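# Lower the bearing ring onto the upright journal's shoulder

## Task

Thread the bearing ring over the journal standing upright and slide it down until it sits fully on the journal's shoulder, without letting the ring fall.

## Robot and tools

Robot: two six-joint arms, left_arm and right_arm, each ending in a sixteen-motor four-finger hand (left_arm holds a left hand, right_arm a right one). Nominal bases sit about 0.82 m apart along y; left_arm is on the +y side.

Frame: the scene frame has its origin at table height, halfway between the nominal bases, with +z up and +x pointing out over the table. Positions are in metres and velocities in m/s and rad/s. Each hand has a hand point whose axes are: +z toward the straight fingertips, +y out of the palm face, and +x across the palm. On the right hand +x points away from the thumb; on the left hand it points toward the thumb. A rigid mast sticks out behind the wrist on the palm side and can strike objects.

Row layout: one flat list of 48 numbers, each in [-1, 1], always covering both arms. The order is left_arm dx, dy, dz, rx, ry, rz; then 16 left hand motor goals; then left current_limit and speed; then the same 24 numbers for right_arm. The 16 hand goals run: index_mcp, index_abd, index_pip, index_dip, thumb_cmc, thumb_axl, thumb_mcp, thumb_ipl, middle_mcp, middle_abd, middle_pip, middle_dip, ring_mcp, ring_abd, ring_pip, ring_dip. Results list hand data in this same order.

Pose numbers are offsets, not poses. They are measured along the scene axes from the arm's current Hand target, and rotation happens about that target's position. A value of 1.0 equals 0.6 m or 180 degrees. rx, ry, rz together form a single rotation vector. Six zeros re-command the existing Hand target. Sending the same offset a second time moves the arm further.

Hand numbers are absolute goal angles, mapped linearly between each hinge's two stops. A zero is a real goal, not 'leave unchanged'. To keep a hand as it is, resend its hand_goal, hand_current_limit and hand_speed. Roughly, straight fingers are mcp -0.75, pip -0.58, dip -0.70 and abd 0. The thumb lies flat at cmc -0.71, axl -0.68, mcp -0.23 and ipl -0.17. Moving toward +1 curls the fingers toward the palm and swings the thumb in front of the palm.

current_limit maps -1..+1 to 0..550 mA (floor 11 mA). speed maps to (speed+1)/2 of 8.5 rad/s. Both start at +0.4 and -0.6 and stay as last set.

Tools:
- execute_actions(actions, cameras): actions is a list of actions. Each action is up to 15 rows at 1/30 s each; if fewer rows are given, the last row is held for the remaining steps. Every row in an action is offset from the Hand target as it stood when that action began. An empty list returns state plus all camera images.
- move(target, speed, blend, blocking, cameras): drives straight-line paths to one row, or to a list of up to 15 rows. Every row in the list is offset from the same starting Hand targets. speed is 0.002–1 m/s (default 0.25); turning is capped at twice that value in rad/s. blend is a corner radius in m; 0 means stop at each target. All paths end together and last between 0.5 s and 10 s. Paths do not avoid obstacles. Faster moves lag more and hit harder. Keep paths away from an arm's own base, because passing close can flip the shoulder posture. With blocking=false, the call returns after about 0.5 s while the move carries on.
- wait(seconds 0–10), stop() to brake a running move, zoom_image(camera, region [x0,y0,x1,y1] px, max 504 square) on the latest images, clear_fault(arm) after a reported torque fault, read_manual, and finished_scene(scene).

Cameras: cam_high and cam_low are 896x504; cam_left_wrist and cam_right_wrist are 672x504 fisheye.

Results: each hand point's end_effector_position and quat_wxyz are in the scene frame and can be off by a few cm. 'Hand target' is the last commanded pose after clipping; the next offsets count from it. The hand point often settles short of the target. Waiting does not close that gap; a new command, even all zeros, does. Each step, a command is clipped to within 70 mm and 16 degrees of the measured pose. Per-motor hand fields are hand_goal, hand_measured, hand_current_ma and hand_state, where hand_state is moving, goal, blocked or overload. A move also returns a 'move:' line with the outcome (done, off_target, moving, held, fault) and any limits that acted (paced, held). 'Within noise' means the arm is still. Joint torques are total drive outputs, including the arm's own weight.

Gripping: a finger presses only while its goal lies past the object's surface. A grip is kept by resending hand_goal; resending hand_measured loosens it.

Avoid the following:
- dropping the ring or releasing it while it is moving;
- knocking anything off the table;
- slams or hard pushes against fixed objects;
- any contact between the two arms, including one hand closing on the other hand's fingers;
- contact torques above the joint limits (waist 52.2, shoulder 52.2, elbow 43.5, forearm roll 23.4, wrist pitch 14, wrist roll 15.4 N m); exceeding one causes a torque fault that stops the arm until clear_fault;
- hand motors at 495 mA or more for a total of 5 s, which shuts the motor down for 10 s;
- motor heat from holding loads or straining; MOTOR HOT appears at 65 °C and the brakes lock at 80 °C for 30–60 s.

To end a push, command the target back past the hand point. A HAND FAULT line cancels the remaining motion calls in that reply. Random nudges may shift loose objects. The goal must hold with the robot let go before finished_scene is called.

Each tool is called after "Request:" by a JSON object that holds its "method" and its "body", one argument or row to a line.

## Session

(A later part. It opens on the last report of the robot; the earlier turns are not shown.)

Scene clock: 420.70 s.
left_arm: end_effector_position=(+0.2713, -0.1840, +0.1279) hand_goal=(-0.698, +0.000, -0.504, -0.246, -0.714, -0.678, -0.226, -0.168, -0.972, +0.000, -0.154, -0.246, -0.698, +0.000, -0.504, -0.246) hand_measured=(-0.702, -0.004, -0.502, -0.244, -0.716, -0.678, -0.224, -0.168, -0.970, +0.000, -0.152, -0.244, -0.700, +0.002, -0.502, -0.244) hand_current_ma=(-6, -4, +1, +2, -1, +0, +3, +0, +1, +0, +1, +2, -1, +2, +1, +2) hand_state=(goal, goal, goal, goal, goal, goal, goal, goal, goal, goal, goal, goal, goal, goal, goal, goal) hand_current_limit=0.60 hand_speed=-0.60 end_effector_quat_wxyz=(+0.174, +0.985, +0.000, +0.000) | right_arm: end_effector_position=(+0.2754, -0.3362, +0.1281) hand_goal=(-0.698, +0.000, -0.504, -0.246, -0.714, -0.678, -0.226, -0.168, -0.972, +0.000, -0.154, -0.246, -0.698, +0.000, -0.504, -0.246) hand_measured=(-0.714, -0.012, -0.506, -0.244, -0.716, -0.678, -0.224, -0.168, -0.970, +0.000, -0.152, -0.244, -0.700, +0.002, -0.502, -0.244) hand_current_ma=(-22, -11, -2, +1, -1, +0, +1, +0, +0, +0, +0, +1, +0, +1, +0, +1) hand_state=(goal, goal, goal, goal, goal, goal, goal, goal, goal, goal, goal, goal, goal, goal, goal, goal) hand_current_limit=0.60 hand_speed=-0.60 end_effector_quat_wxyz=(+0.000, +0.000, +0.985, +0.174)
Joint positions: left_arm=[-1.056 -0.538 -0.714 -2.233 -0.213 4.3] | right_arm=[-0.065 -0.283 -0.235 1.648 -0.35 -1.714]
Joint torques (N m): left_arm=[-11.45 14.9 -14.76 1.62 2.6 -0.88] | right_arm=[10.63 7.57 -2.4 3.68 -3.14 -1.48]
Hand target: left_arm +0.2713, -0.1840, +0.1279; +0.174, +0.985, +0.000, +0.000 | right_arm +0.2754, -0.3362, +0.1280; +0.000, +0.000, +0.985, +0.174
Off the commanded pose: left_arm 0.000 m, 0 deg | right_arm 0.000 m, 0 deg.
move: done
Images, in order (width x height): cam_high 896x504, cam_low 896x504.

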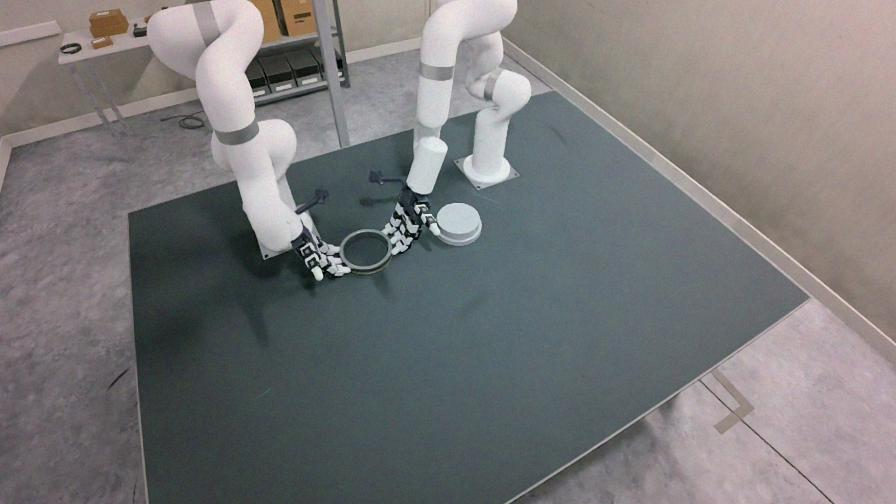

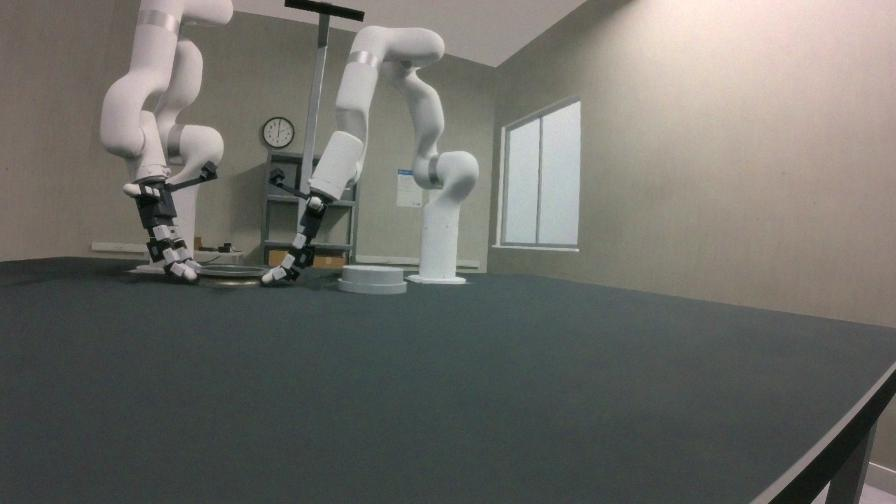

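Request:
{"method": "move", "body": {
  "target": [
    [0,0.007,0,0,0,0,-0.6986,0,-0.5036,-0.2464,-0.714,-0.678,-0.226,-0.168,-0.9726,0,-0.1533,-0.2464,-0.6986,0,-0.5036,-0.2464,0.6,-0.6, 0,-0.007,0,0,0,0,-0.6986,0,-0.5036,-0.2464,-0.714,-0.678,-0.226,-0.168,-0.9726,0,-0.1533,-0.2464,-0.6986,0,-0.5036,-0.2464,0.6,-0.6],
    [0.005,0.007,0,0,0,0,-0.6986,0,-0.5036,-0.2464,-0.714,-0.678,-0.226,-0.168,-0.9726,0,-0.1533,-0.2464,-0.6986,0,-0.5036,-0.2464,0.6,-0.6, 0.005,-0.007,0,0,0,0,-0.6986,0,-0.5036,-0.2464,-0.714,-0.678,-0.226,-0.168,-0.9726,0,-0.1533,-0.2464,-0.6986,0,-0.5036,-0.2464,0.6,-0.6],
    [0.005,-0.004,0,0,0,0,-0.6986,0,-0.5036,-0.2464,-0.714,-0.678,-0.226,-0.168,-0.9726,0,-0.1533,-0.2464,-0.6986,0,-0.5036,-0.2464,0.6,-0.6, 0.005,0.004,0,0,0,0,-0.6986,0,-0.5036,-0.2464,-0.714,-0.678,-0.226,-0.168,-0.9726,0,-0.1533,-0.2464,-0.6986,0,-0.5036,-0.2464,0.6,-0.6]
  ],
  "speed": [0.05,0.05,0.03]
}}

Scene clock: 428.20 s.
left_arm: end_effector_position=(+0.2743, -0.1864, +0.1279) hand_goal=(-0.698, +0.000, -0.504, -0.246, -0.714, -0.678, -0.226, -0.168, -0.972, +0.000, -0.154, -0.246, -0.698, +0.000, -0.504, -0.246) hand_measured=(-0.710, -0.014, -0.502, -0.242, -0.716, -0.678, -0.224, -0.168, -0.970, +0.000, -0.152, -0.244, -0.708, +0.010, -0.504, -0.244) hand_current_ma=(-18, -20, +1, +3, -1, +0, +3, +0, +1, +0, +1, +2, -14, +11, +0, +2) hand_state=(goal, goal, goal, goal, goal, goal, goal, goal, goal, goal, goal, goal, goal, goal, goal, goal) hand_current_limit=0.60 hand_speed=-0.60 end_effector_quat_wxyz=(+0.174, +0.985, +0.000, +0.000) | right_arm: end_effector_position=(+0.2784, -0.3338, +0.1280) hand_goal=(-0.698, +0.000, -0.504, -0.246, -0.714, -0.678, -0.226, -0.168, -0.972, +0.000, -0.154, -0.246, -0.698, +0.000, -0.504, -0.246) hand_measured=(-0.716, -0.016, -0.506, -0.242, -0.716, -0.678, -0.224, -0.168, -0.978, +0.000, -0.154, -0.244, -0.714, +0.016, -0.508, -0.244) hand_current_ma=(-26, -16, -1, +3, -1, +0, +1, +0, -6, +0, +0, +1, -22, +17, -2, +1) hand_state=(goal, goal, goal, goal, goal, goal, goal, goal, goal, goal, goal, goal, goal, goal, goal, goal) hand_current_limit=0.60 hand_speed=-0.60 end_effector_quat_wxyz=(+0.000, +0.000, +0.985, +0.174)
Joint positions: left_arm=[-1.053 -0.544 -0.724 -2.211 -0.21 4.28] | right_arm=[-0.055 -0.288 -0.242 1.649 -0.35 -1.704]
Joint torques (N m): left_arm=[-12.08 15.48 -15.77 1.69 1.95 -1.12] | right_arm=[11.87 24.03 -2.03 4.14 -3.71 -1.43]
Hand target: left_arm +0.2743, -0.1864, +0.1279; +0.174, +0.985, +0.000, +0.000 | right_arm +0.2784, -0.3338, +0.1280; +0.000, +0.000, +0.985, +0.174
Off the commanded pose: left_arm 0.000 m, 0 deg | right_arm 0.000 m, 0 deg.
move: done

Request:
{"method": "move", "body": {
  "target": [0,-0.002,0,0,0,0,-0.51,0.04,-0.394,-0.203,-0.714,-0.678,-0.226,-0.168,-0.782,0,-0.044,-0.203,-0.51,-0.04,-0.394,-0.203,0.7,-0.85, 0,0.002,0,0,0,0,-0.51,0.04,-0.394,-0.203,-0.714,-0.678,-0.226,-0.168,-0.782,0,-0.044,-0.203,-0.51,-0.04,-0.394,-0.203,0.7,-0.85],
  "cameras": ["cam_high","cam_low"],
  "speed": 0.05
}}

Request:
{"method": "zoom_image", "body": {
  "camera": "cam_low",
  "region": [170, 245, 290, 305]
}}

Scene clock: 434.43 s.
left_arm: end_effector_position=(+0.2743, -0.1875, +0.1279) hand_goal=(-0.510, +0.040, -0.394, -0.204, -0.714, -0.678, -0.226, -0.168, -0.782, +0.000, -0.044, -0.204, -0.510, -0.040, -0.394, -0.204) hand_measured=(-0.708, -0.016, -0.478, -0.216, -0.716, -0.678, -0.224, -0.168, -0.970, +0.000, -0.128, -0.222, -0.708, +0.012, -0.482, -0.218) hand_current_ma=(-467, -125, -257, -19, -1, +0, +3, +0, -467, +0, -254, -32, -467, +110, -268, -24) hand_state=(blocked, blocked, blocked, goal, goal, goal, goal, goal, blocked, goal, blocked, goal, blocked, blocked, blocked, goal) hand_current_limit=0.70 hand_speed=-0.85 end_effector_quat_wxyz=(+0.173, +0.985, +0.000, +0.000) | right_arm: end_effector_position=(+0.2784, -0.3327, +0.1280) hand_goal=(-0.510, +0.040, -0.394, -0.204, -0.714, -0.678, -0.226, -0.168, -0.782, +0.000, -0.044, -0.204, -0.510, -0.040, -0.394, -0.204) hand_measured=(-0.718, -0.016, -0.488, -0.218, -0.716, -0.678, -0.224, -0.168, -0.980, +0.000, -0.136, -0.222, -0.716, +0.020, -0.486, -0.226) hand_current_ma=(-468, -97, -251, -14, -1, +0, +1, +0, -467, +0, -243, -23, -468, +107, -242, -29) hand_state=(blocked, blocked, blocked, goal, goal, goal, goal, goal, blocked, goal, blocked, goal, blocked, blocked, blocked, blocked) hand_current_limit=0.70 hand_speed=-0.85 end_effector_quat_wxyz=(+0.000, +0.000, +0.985, +0.174)
Joint positions: left_arm=[-1.054 -0.545 -0.727 -2.208 -0.209 4.275] | right_arm=[-0.05 -0.287 -0.242 1.655 -0.35 -1.704]
Joint torques (N m): left_arm=[-17.05 21.73 -25.21 1.66 -6.21 -1.04] | right_arm=[13.86 23.94 -1.58 3.32 -5.5 -1.58]
Hand target: left_arm +0.2743, -0.1876, +0.1279; +0.174, +0.985, +0.000, +0.000 | right_arm +0.2784, -0.3326, +0.1280; +0.000, +0.000, +0.985, +0.174
Off the commanded pose: left_arm 0.000 m, 0 deg | right_arm 0.000 m, 0 deg.
move: done
Images, in order (width x height): cam_high 896x504, cam_low 896x504.

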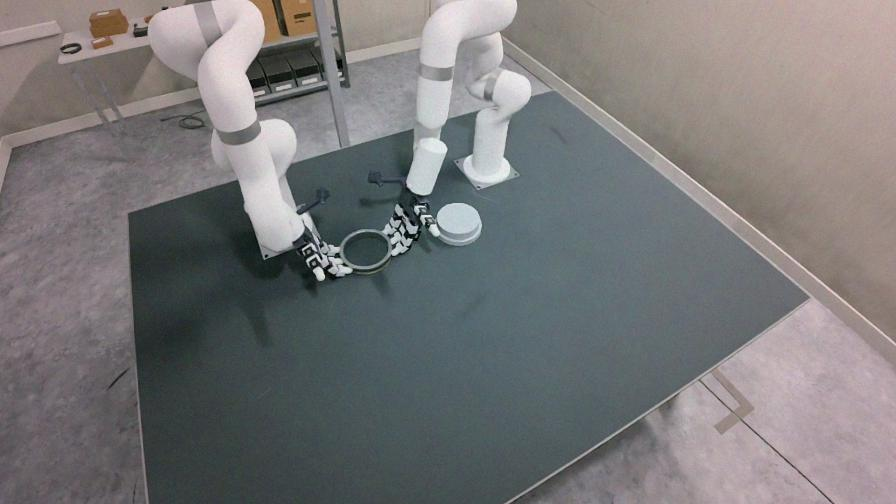

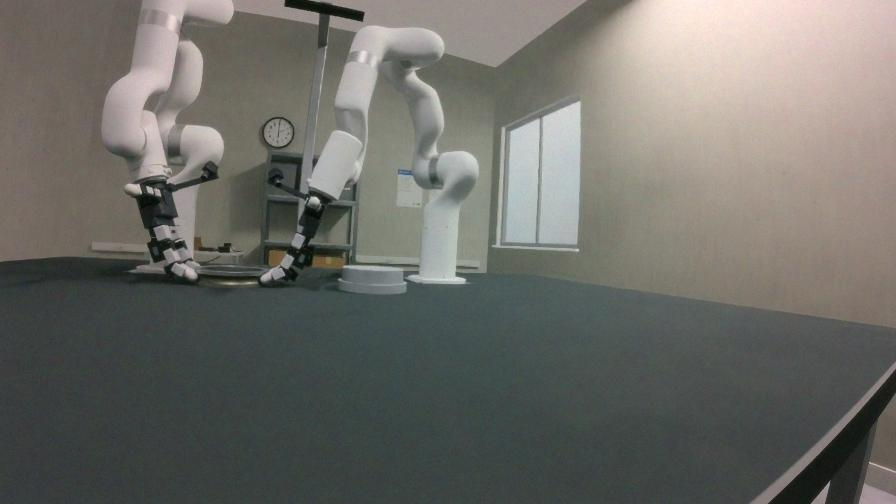

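Scaled by 4.200 from the camera's 896x504 image, which has a finer 1280x720 frame.

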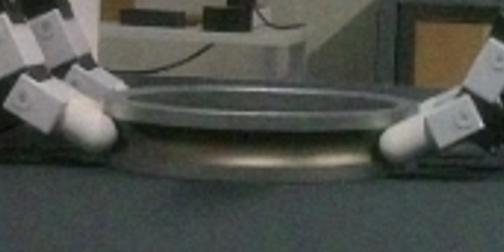

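Request:
{"method": "move", "body": {
  "target": [0,0,0.0167,0,0,0,-0.51,0.04,-0.394,-0.203,-0.714,-0.678,-0.226,-0.168,-0.782,0,-0.044,-0.203,-0.51,-0.04,-0.394,-0.203,0.7,-0.85, 0,0,0.0167,0,0,0,-0.51,0.04,-0.394,-0.203,-0.714,-0.678,-0.226,-0.168,-0.782,0,-0.044,-0.203,-0.51,-0.04,-0.394,-0.203,0.7,-0.85],
  "cameras": ["cam_high","cam_low"],
  "speed": 0.02
}}

Request:
{"method": "zoom_image", "body": {
  "camera": "cam_low",
  "region": [170, 245, 290, 305]
}}

Request:
{"method": "zoom_image", "body": {
  "camera": "cam_high",
  "region": [310, 210, 420, 285]
}}

Scene clock: 437.97 s.
left_arm: end_effector_position=(+0.2742, -0.1875, +0.1379) hand_goal=(-0.510, +0.040, -0.394, -0.204, -0.714, -0.678, -0.226, -0.168, -0.782, +0.000, -0.044, -0.204, -0.510, -0.040, -0.394, -0.204) hand_measured=(-0.708, -0.020, -0.478, -0.234, -0.716, -0.678, -0.224, -0.168, -0.974, +0.000, -0.128, -0.234, -0.710, +0.012, -0.482, -0.228) hand_current_ma=(-467, -133, -257, -61, -1, +0, +3, +0, -467, +0, -254, -61, -467, +111, -268, -46) hand_state=(blocked, blocked, blocked, blocked, goal, goal, goal, goal, blocked, goal, blocked, blocked, blocked, blocked, blocked, blocked) hand_current_limit=0.70 hand_speed=-0.85 end_effector_quat_wxyz=(+0.174, +0.985, +0.000, +0.000) | right_arm: end_effector_position=(+0.2783, -0.3326, +0.1380) hand_goal=(-0.510, +0.040, -0.394, -0.204, -0.714, -0.678, -0.226, -0.168, -0.782, +0.000, -0.044, -0.204, -0.510, -0.040, -0.394, -0.204) hand_measured=(-0.718, -0.018, -0.488, -0.232, -0.716, -0.678, -0.224, -0.168, -0.980, +0.000, -0.136, -0.236, -0.716, +0.020, -0.486, -0.240) hand_current_ma=(-468, -100, -251, -43, -1, +0, +1, +0, -467, +0, -243, -50, -467, +107, -242, -59) hand_state=(blocked, blocked, blocked, blocked, goal, goal, goal, goal, blocked, goal, blocked, blocked, blocked, blocked, blocked, blocked) hand_current_limit=0.70 hand_speed=-0.85 end_effector_quat_wxyz=(+0.000, +0.000, +0.985, +0.174)
Joint positions: left_arm=[-1.054 -0.52 -0.723 -2.121 -0.197 4.187] | right_arm=[-0.05 -0.243 -0.236 1.548 -0.35 -1.591]
Joint torques (N m): left_arm=[8.01 54.14 -21.8 2.72 -3.01 -0.83] | right_arm=[-1.53 25.71 -11.33 -4.06 -2.25 1.55]
Hand target: left_arm +0.2743, -0.1876, +0.1380; +0.174, +0.985, +0.000, +0.000 | right_arm +0.2784, -0.3326, +0.1380; +0.000, +0.000, +0.985, +0.174
Off the commanded pose: left_arm 0.000 m, 0 deg | right_arm 0.000 m, 0 deg.
move: done
Images, in order (width x height): cam_high 896x504, cam_low 896x504.

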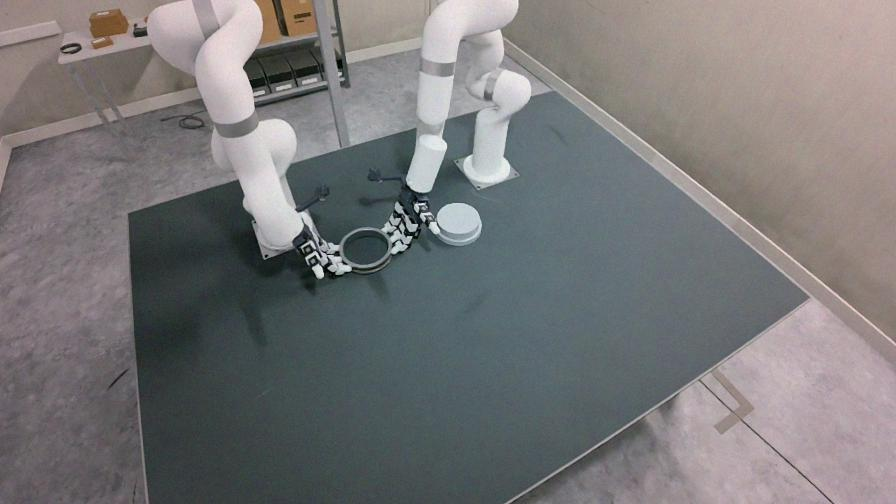

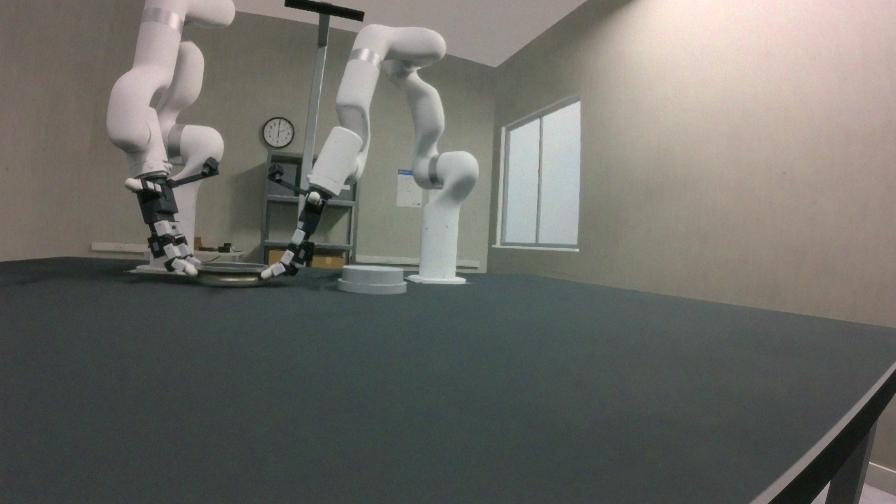

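Scaled by 4.200 from the camera's 896x504 image, which has a finer 1280x720 frame.

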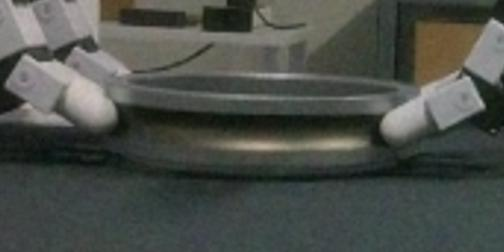

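Scaled by 4.582 from the camera's 896x504 image, which has a finer 1280x720 frame.

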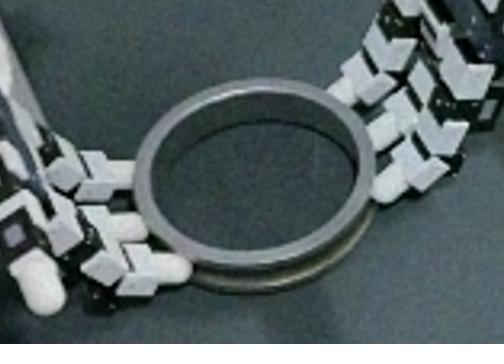

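Request:
{"method": "move", "body": {
  "target": [0,0,0.1167,0,0,0,-0.51,0.04,-0.394,-0.203,-0.714,-0.678,-0.226,-0.168,-0.782,0,-0.044,-0.203,-0.51,-0.04,-0.394,-0.203,0.7,-0.85, 0,0,0.1167,0,0,0,-0.51,0.04,-0.394,-0.203,-0.714,-0.678,-0.226,-0.168,-0.782,0,-0.044,-0.203,-0.51,-0.04,-0.394,-0.203,0.7,-0.85],
  "cameras": ["cam_high","cam_low"],
  "speed": 0.04
}}

Request:
{"method": "zoom_image", "body": {
  "camera": "cam_low",
  "region": [170, 225, 290, 305]
}}

Request:
{"method": "zoom_image", "body": {
  "camera": "cam_high",
  "region": [310, 190, 420, 275]
}}

Scene clock: 447.23 s.
left_arm: end_effector_position=(+0.2743, -0.1875, +0.2079) hand_goal=(-0.510, +0.040, -0.394, -0.204, -0.714, -0.678, -0.226, -0.168, -0.782, +0.000, -0.044, -0.204, -0.510, -0.040, -0.394, -0.204) hand_measured=(-0.714, -0.020, -0.478, -0.236, -0.716, -0.678, -0.224, -0.168, -0.980, +0.000, -0.128, -0.234, -0.716, +0.012, -0.482, -0.228) hand_current_ma=(-467, -133, -257, -71, -1, +0, +3, +0, -467, +0, -254, -65, -467, +111, -268, -48) hand_state=(blocked, blocked, blocked, blocked, goal, goal, goal, goal, blocked, goal, blocked, blocked, blocked, blocked, blocked, blocked) hand_current_limit=0.70 hand_speed=-0.85 end_effector_quat_wxyz=(+0.175, +0.985, +0.000, +0.001) | right_arm: end_effector_position=(+0.2783, -0.3326, +0.2081) hand_goal=(-0.510, +0.040, -0.394, -0.204, -0.714, -0.678, -0.226, -0.168, -0.782, +0.000, -0.044, -0.204, -0.510, -0.040, -0.394, -0.204) hand_measured=(-0.718, -0.018, -0.488, -0.232, -0.716, -0.678, -0.224, -0.168, -0.982, -0.002, -0.136, -0.236, -0.716, +0.020, -0.486, -0.242) hand_current_ma=(-467, -100, -251, -43, -1, +0, +1, +0, -468, +0, -243, -52, -467, +107, -242, -67) hand_state=(blocked, blocked, blocked, blocked, goal, goal, goal, goal, blocked, goal, blocked, blocked, blocked, blocked, blocked, blocked) hand_current_limit=0.70 hand_speed=-0.85 end_effector_quat_wxyz=(+0.000, +0.000, +0.985, +0.174)
Joint positions: left_arm=[-1.054 -0.353 -0.716 -1.271 -0.177 3.324] | right_arm=[-0.05 0.054 -0.226 0.896 -0.454 -0.888]
Joint torques (N m): left_arm=[-12.65 50.88 -23.78 1.49 -4.64 -0.83] | right_arm=[11.78 21.57 -18.6 -2.37 -4.72 1.66]
Hand target: left_arm +0.2743, -0.1876, +0.2080; +0.174, +0.985, +0.000, +0.000 | right_arm +0.2784, -0.3326, +0.2081; +0.000, +0.000, +0.985, +0.174
Off the commanded pose: left_arm 0.000 m, 0 deg | right_arm 0.000 m, 0 deg.
move: done
Images, in order (width x height): cam_high 896x504, cam_low 896x504.

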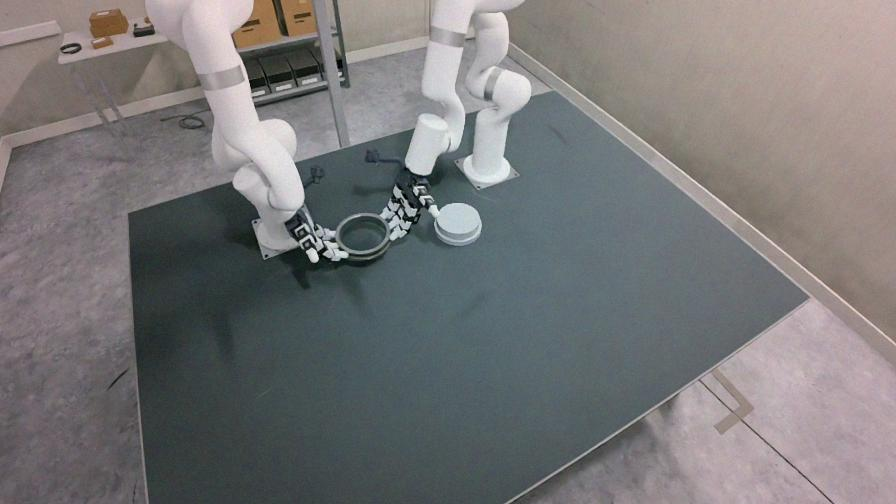

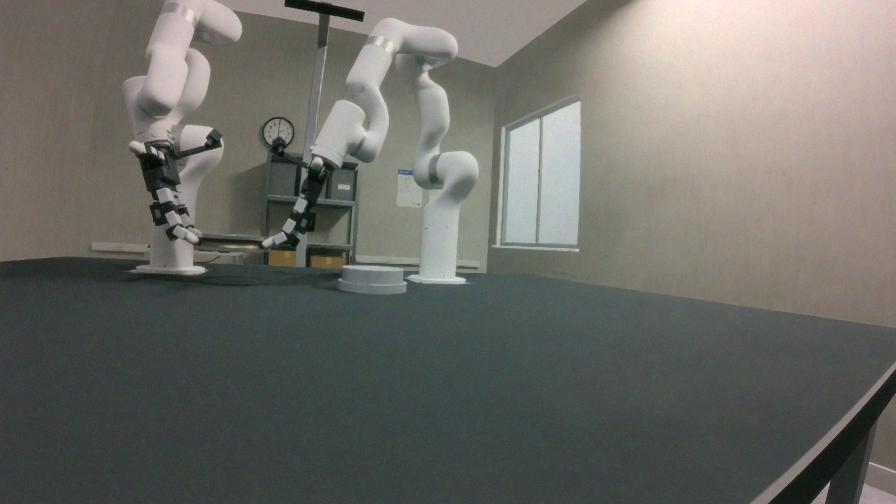

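Scaled by 4.200 from the camera's 896x504 image, which has a finer 1280x720 frame.

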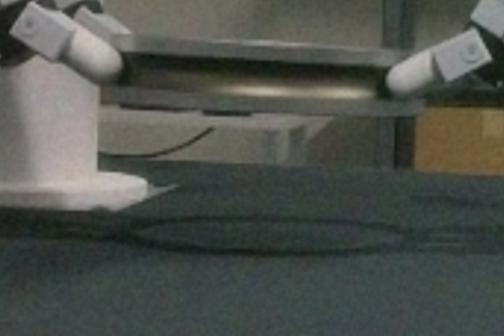

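Scaled by 4.582 from the camera's 896x504 image, which has a finer 1280x720 frame.

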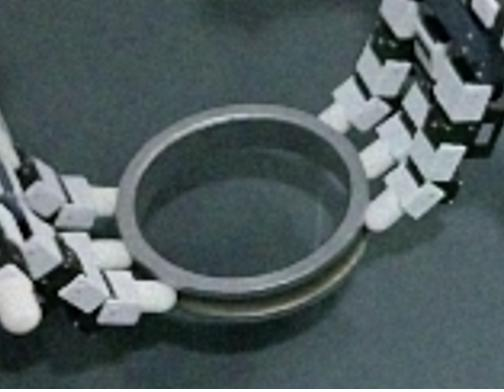

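Request:
{"method": "move", "body": {
  "target": [0.0645,0.4,0.0167,0,0,0,-0.51,0.04,-0.394,-0.203,-0.714,-0.678,-0.226,-0.168,-0.782,0,-0.044,-0.203,-0.51,-0.04,-0.394,-0.203,0.7,-0.85, 0.0645,0.4,0.0167,0,0,0,-0.51,0.04,-0.394,-0.203,-0.714,-0.678,-0.226,-0.168,-0.782,0,-0.044,-0.203,-0.51,-0.04,-0.394,-0.203,0.7,-0.85],
  "cameras": ["cam_high","cam_low"],
  "speed": 0.06
}}

Scene clock: 455.57 s.
left_arm: end_effector_position=(+0.3130, +0.0524, +0.2180) hand_goal=(-0.510, +0.040, -0.394, -0.204, -0.714, -0.678, -0.226, -0.168, -0.782, +0.000, -0.044, -0.204, -0.510, -0.040, -0.394, -0.204) hand_measured=(-0.714, -0.020, -0.478, -0.236, -0.716, -0.678, -0.224, -0.168, -0.980, +0.000, -0.128, -0.234, -0.716, +0.010, -0.482, -0.228) hand_current_ma=(-468, -133, -257, -71, -1, +0, +3, +0, -468, +0, -254, -65, -468, +103, -268, -48) hand_state=(blocked, blocked, blocked, blocked, goal, goal, goal, goal, blocked, goal, blocked, blocked, blocked, blocked, blocked, blocked) hand_current_limit=0.70 hand_speed=-0.85 end_effector_quat_wxyz=(+0.174, +0.985, +0.000, +0.000) | right_arm: end_effector_position=(+0.3171, -0.0926, +0.2181) hand_goal=(-0.510, +0.040, -0.394, -0.204, -0.714, -0.678, -0.226, -0.168, -0.782, +0.000, -0.044, -0.204, -0.510, -0.040, -0.394, -0.204) hand_measured=(-0.718, -0.012, -0.488, -0.232, -0.716, -0.678, -0.224, -0.168, -0.982, -0.002, -0.136, -0.236, -0.716, +0.020, -0.486, -0.242) hand_current_ma=(-467, -88, -248, -43, -1, +0, +1, +0, -467, +0, -243, -52, -467, +107, -240, -67) hand_state=(blocked, blocked, blocked, blocked, goal, goal, goal, goal, blocked, goal, blocked, blocked, blocked, blocked, blocked, blocked) hand_current_limit=0.70 hand_speed=-0.85 end_effector_quat_wxyz=(+0.000, +0.000, +0.985, +0.174)
Joint positions: left_arm=[-0.485 -0.015 -0.331 -1.14 -0.338 3.743] | right_arm=[0.68 -0.199 -0.543 1.173 -0.291 -0.438]
Joint torques (N m): left_arm=[8.63 34.94 -8.61 2.14 -6.91 -0.56] | right_arm=[12.28 12 -24.08 -2.48 1.11 1.49]
Hand target: left_arm +0.3130, +0.0524, +0.2180; +0.174, +0.985, +0.000, +0.000 | right_arm +0.3171, -0.0926, +0.2181; +0.000, +0.000, +0.985, +0.174
Off the commanded pose: left_arm 0.000 m, 0 deg | right_arm 0.000 m, 0 deg.
move: done
Images, in order (width x height): cam_high 896x504, cam_low 896x504.

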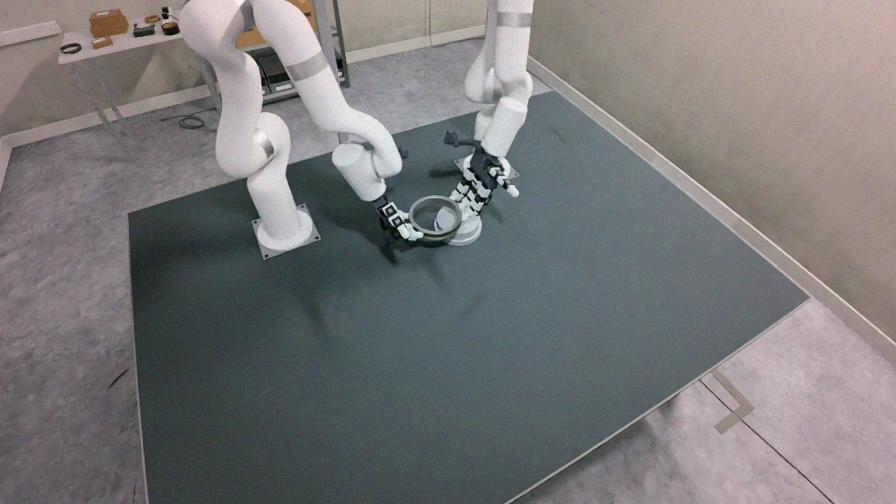

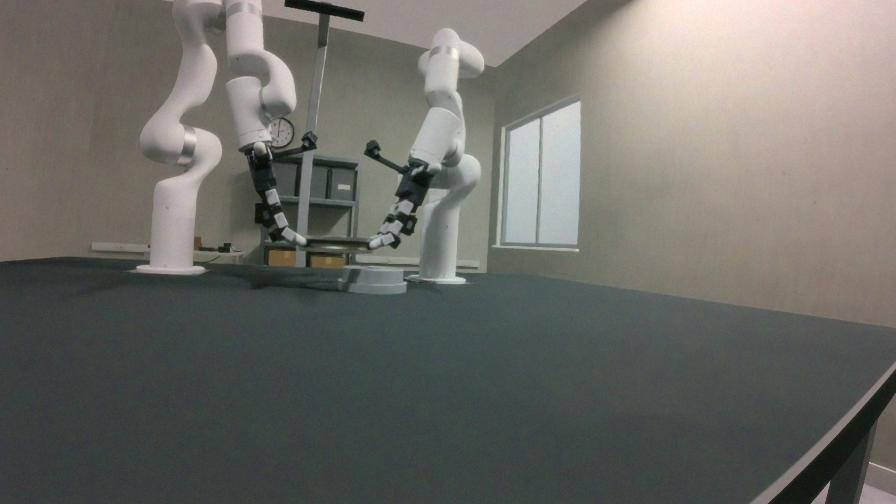

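Request:
{"method": "move", "body": {
  "target": [0,0.1505,0,0,0,0,-0.51,0.04,-0.394,-0.203,-0.714,-0.678,-0.226,-0.168,-0.782,0,-0.044,-0.203,-0.51,-0.04,-0.394,-0.203,0.7,-0.85, 0,0.1505,0,0,0,0,-0.51,0.04,-0.394,-0.203,-0.714,-0.678,-0.226,-0.168,-0.782,0,-0.044,-0.203,-0.51,-0.04,-0.394,-0.203,0.7,-0.85],
  "cameras": ["cam_high","cam_low","cam_left_wrist","cam_right_wrist"],
  "speed": 0.06
}}

Request:
{"method": "zoom_image", "body": {
  "camera": "cam_low",
  "region": [310, 225, 430, 305]
}}

Request:
{"method": "zoom_image", "body": {
  "camera": "cam_high",
  "region": [400, 175, 510, 260]
}}

Scene clock: 461.87 s.
left_arm: end_effector_position=(+0.3130, +0.1427, +0.2180) hand_goal=(-0.510, +0.040, -0.394, -0.204, -0.714, -0.678, -0.226, -0.168, -0.782, +0.000, -0.044, -0.204, -0.510, -0.040, -0.394, -0.204) hand_measured=(-0.714, -0.020, -0.478, -0.236, -0.716, -0.678, -0.224, -0.168, -0.980, +0.000, -0.128, -0.234, -0.716, +0.008, -0.482, -0.228) hand_current_ma=(-468, -133, -257, -71, -1, +0, +3, +0, -467, +0, -254, -65, -467, +102, -267, -48) hand_state=(blocked, blocked, blocked, blocked, goal, goal, goal, goal, blocked, goal, blocked, blocked, blocked, blocked, blocked, blocked) hand_current_limit=0.70 hand_speed=-0.85 end_effector_quat_wxyz=(+0.174, +0.985, +0.000, +0.000) | right_arm: end_effector_position=(+0.3171, -0.0023, +0.2181) hand_goal=(-0.510, +0.040, -0.394, -0.204, -0.714, -0.678, -0.226, -0.168, -0.782, +0.000, -0.044, -0.204, -0.510, -0.040, -0.394, -0.204) hand_measured=(-0.718, -0.012, -0.486, -0.232, -0.716, -0.678, -0.224, -0.168, -0.982, -0.002, -0.136, -0.236, -0.716, +0.020, -0.486, -0.242) hand_current_ma=(-467, -87, -248, -43, -1, +0, +1, +0, -467, +0, -243, -52, -467, +107, -240, -67) hand_state=(blocked, blocked, blocked, blocked, goal, goal, goal, goal, blocked, goal, blocked, blocked, blocked, blocked, blocked, blocked) hand_current_limit=0.70 hand_speed=-0.85 end_effector_quat_wxyz=(+0.000, +0.000, +0.985, +0.174)
Joint positions: left_arm=[-0.162 0.063 -0.256 -0.952 -0.427 3.872] | right_arm=[0.845 -0.327 -0.714 1.096 -0.256 -0.198]
Joint torques (N m): left_arm=[7.77 30.89 -7.23 1.53 -7.98 1.27] | right_arm=[11.33 15.59 -25.76 -2.37 1.78 1.74]
Hand target: left_arm +0.3130, +0.1427, +0.2180; +0.174, +0.985, +0.000, +0.000 | right_arm +0.3171, -0.0023, +0.2181; +0.000, +0.000, +0.985, +0.174
Off the commanded pose: left_arm 0.000 m, 0 deg | right_arm 0.000 m, 0 deg.
move: done

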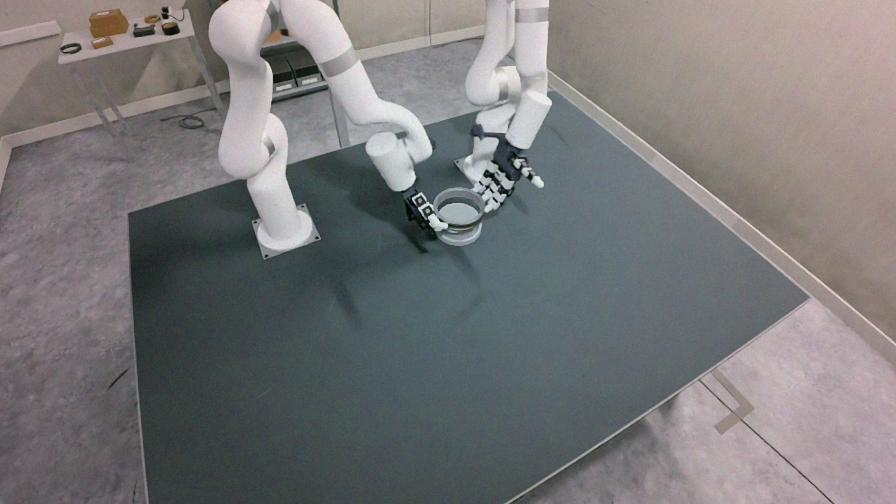

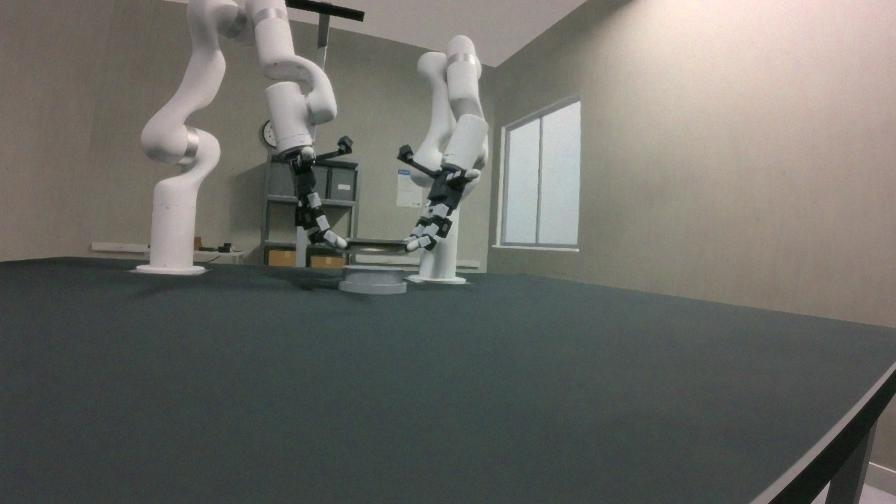

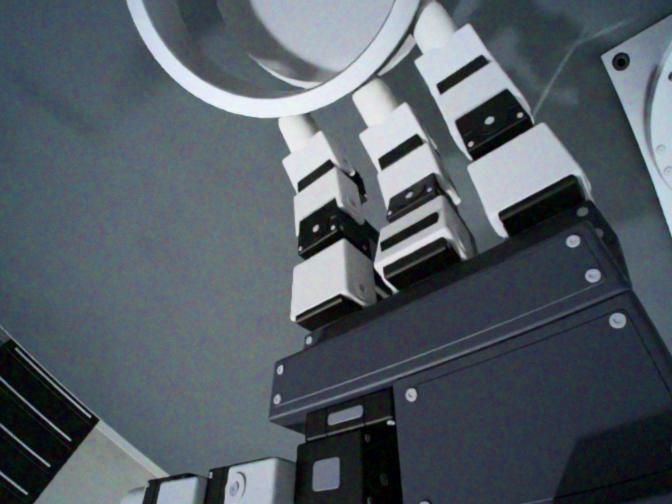

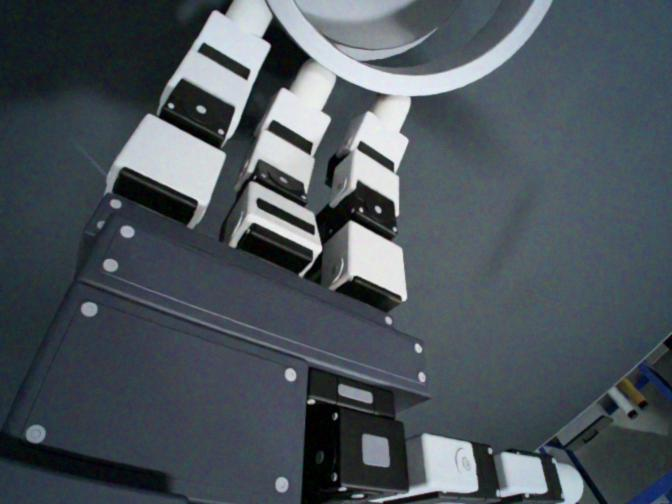

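Scaled by 4.200 from the camera's 896x504 image, which has a finer 1280x720 frame.

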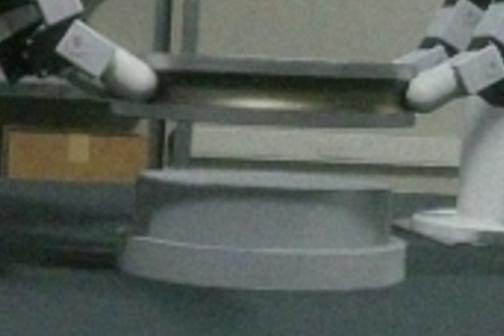

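Scaled by 4.582 from the camera's 896x504 image, which has a finer 1280x720 frame.

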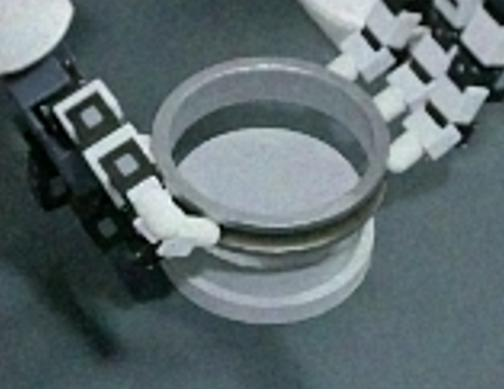

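Request:
{"method": "move", "body": {
  "target": [-0.0117,0.0067,-0.0433,0,0,0,-0.51,0.04,-0.394,-0.203,-0.714,-0.678,-0.226,-0.168,-0.782,0,-0.044,-0.203,-0.51,-0.04,-0.394,-0.203,0.7,-0.85, -0.0117,0.0067,-0.0433,0,0,0,-0.51,0.04,-0.394,-0.203,-0.714,-0.678,-0.226,-0.168,-0.782,0,-0.044,-0.203,-0.51,-0.04,-0.394,-0.203,0.7,-0.85],
  "cameras": ["cam_high","cam_low","cam_left_wrist","cam_right_wrist"],
  "speed": 0.04
}}

Request:
{"method": "zoom_image", "body": {
  "camera": "cam_low",
  "region": [330, 240, 420, 300]
}}

Request:
{"method": "zoom_image", "body": {
  "camera": "cam_high",
  "region": [420, 180, 500, 250]
}}

Scene clock: 473.47 s.
left_arm: end_effector_position=(+0.3060, +0.1468, +0.1920) hand_goal=(-0.510, +0.040, -0.394, -0.204, -0.714, -0.678, -0.226, -0.168, -0.782, +0.000, -0.044, -0.204, -0.510, -0.040, -0.394, -0.204) hand_measured=(-0.714, -0.020, -0.478, -0.236, -0.716, -0.678, -0.224, -0.168, -0.980, +0.000, -0.126, -0.234, -0.716, +0.006, -0.480, -0.228) hand_current_ma=(-468, -133, -257, -71, -1, +0, +3, +0, -467, +0, -245, -65, -467, +96, -258, -48) hand_state=(blocked, blocked, blocked, blocked, goal, goal, goal, goal, blocked, goal, blocked, blocked, blocked, blocked, blocked, blocked) hand_current_limit=0.70 hand_speed=-0.85 end_effector_quat_wxyz=(+0.174, +0.985, +0.000, +0.000) | right_arm: end_effector_position=(+0.3100, +0.0017, +0.1921) hand_goal=(-0.510, +0.040, -0.394, -0.204, -0.714, -0.678, -0.226, -0.168, -0.782, +0.000, -0.044, -0.204, -0.510, -0.040, -0.394, -0.204) hand_measured=(-0.718, -0.010, -0.486, -0.232, -0.716, -0.678, -0.224, -0.168, -0.982, -0.002, -0.136, -0.236, -0.716, +0.020, -0.486, -0.242) hand_current_ma=(-467, -79, -240, -43, -1, +0, +1, +0, -468, +0, -243, -52, -468, +107, -240, -67) hand_state=(blocked, blocked, blocked, blocked, goal, goal, goal, goal, blocked, goal, blocked, blocked, blocked, blocked, blocked, blocked) hand_current_limit=0.70 hand_speed=-0.85 end_effector_quat_wxyz=(+0.000, +0.000, +0.985, +0.174)
Joint positions: left_arm=[-0.151 -0.017 -0.231 -1.157 -0.377 4.106] | right_arm=[0.864 -0.383 -0.707 1.343 -0.228 -0.435]
Joint torques (N m): left_arm=[8.41 1.26 -5.3 -3.05 -3.16 1.28] | right_arm=[10.07 16.94 -16.66 5.15 0.41 -1.48]
Hand target: left_arm +0.3060, +0.1467, +0.1920; +0.174, +0.985, +0.000, +0.000 | right_arm +0.3100, +0.0017, +0.1921; +0.000, +0.000, +0.985, +0.174
Off the commanded pose: left_arm 0.000 m, 0 deg | right_arm 0.000 m, 0 deg.
move: done

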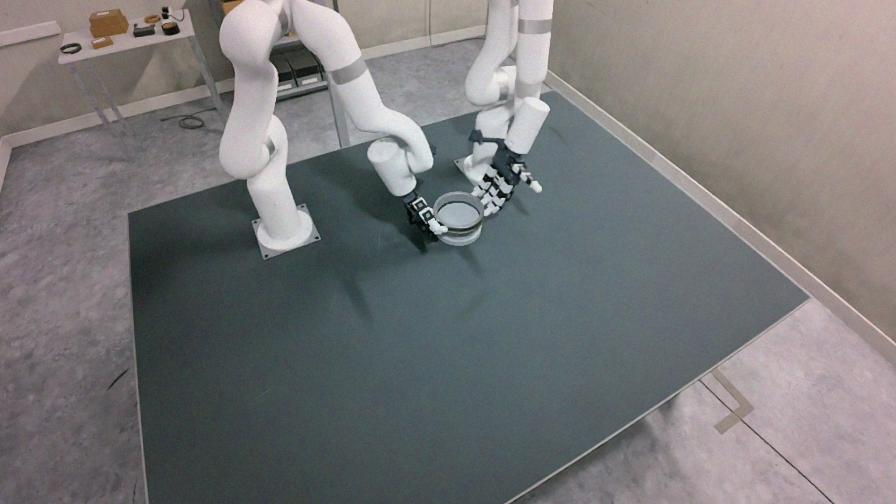

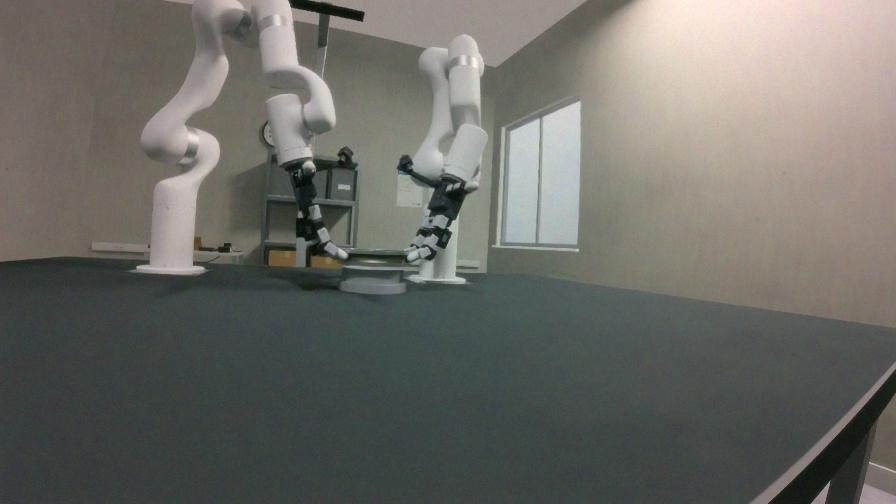

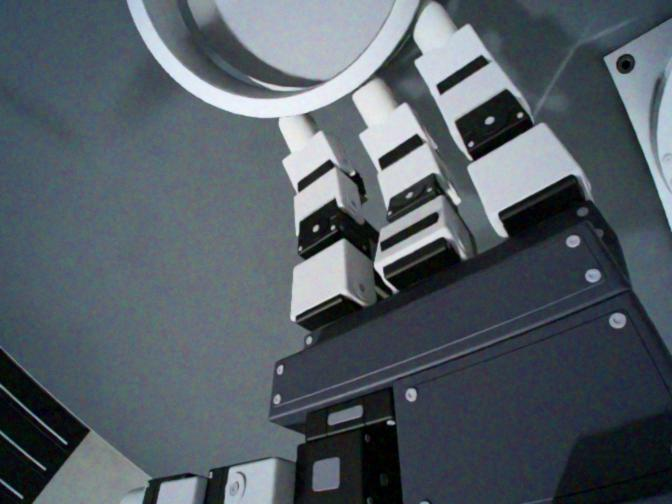

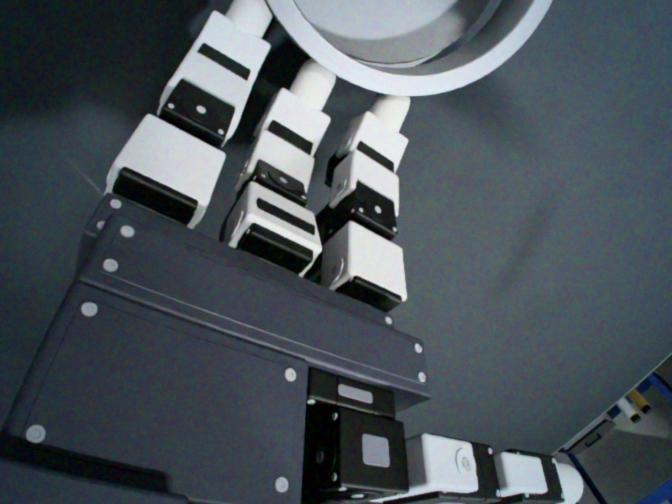

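Scaled by 5.600 from the camera's 896x504 image, which has a finer 1280x720 frame.

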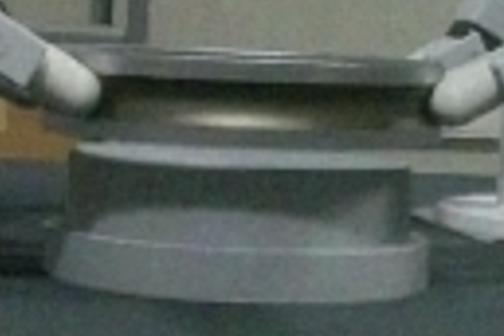

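Scaled by 6.300 from the camera's 896x504 image, which has a finer 1280x720 frame.

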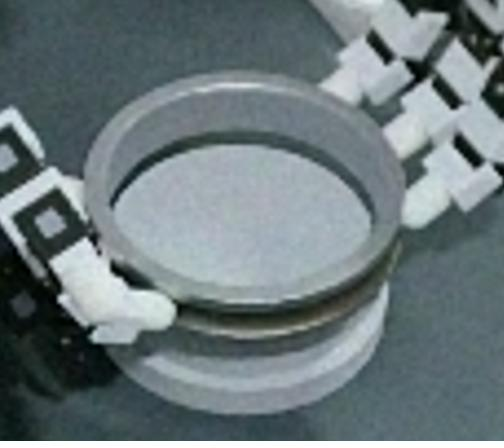

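Request:
{"method": "zoom_image", "body": {
  "camera": "cam_high",
  "region": [432, 190, 484, 232]
}}

Request:
{"method": "zoom_image", "body": {
  "camera": "cam_low",
  "region": [332, 245, 378, 297]
}}

Request:
{"method": "zoom_image", "body": {
  "camera": "cam_low",
  "region": [372, 245, 418, 297]
}}

Scaled by 9.692 from the camera's 896x504 image, which has a finer 1280x720 frame.

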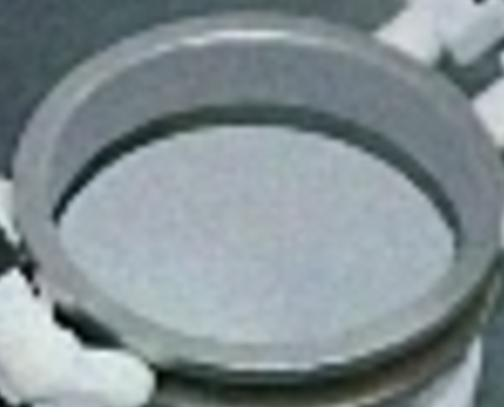

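Scaled by 9.692 from the camera's 896x504 image, which has a finer 1280x720 frame.

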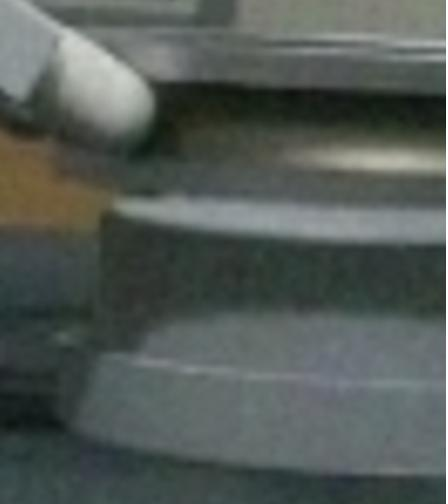

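Scaled by 9.692 from the camera's 896x504 image, which has a finer 1280x720 frame.

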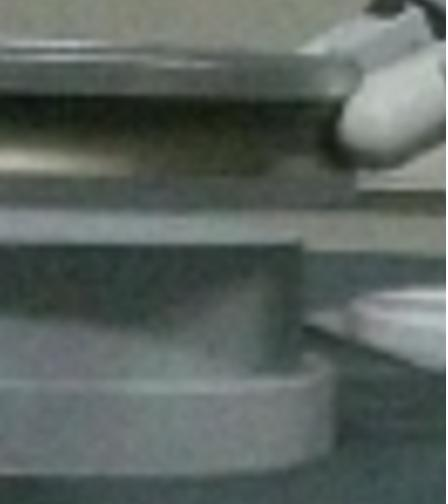

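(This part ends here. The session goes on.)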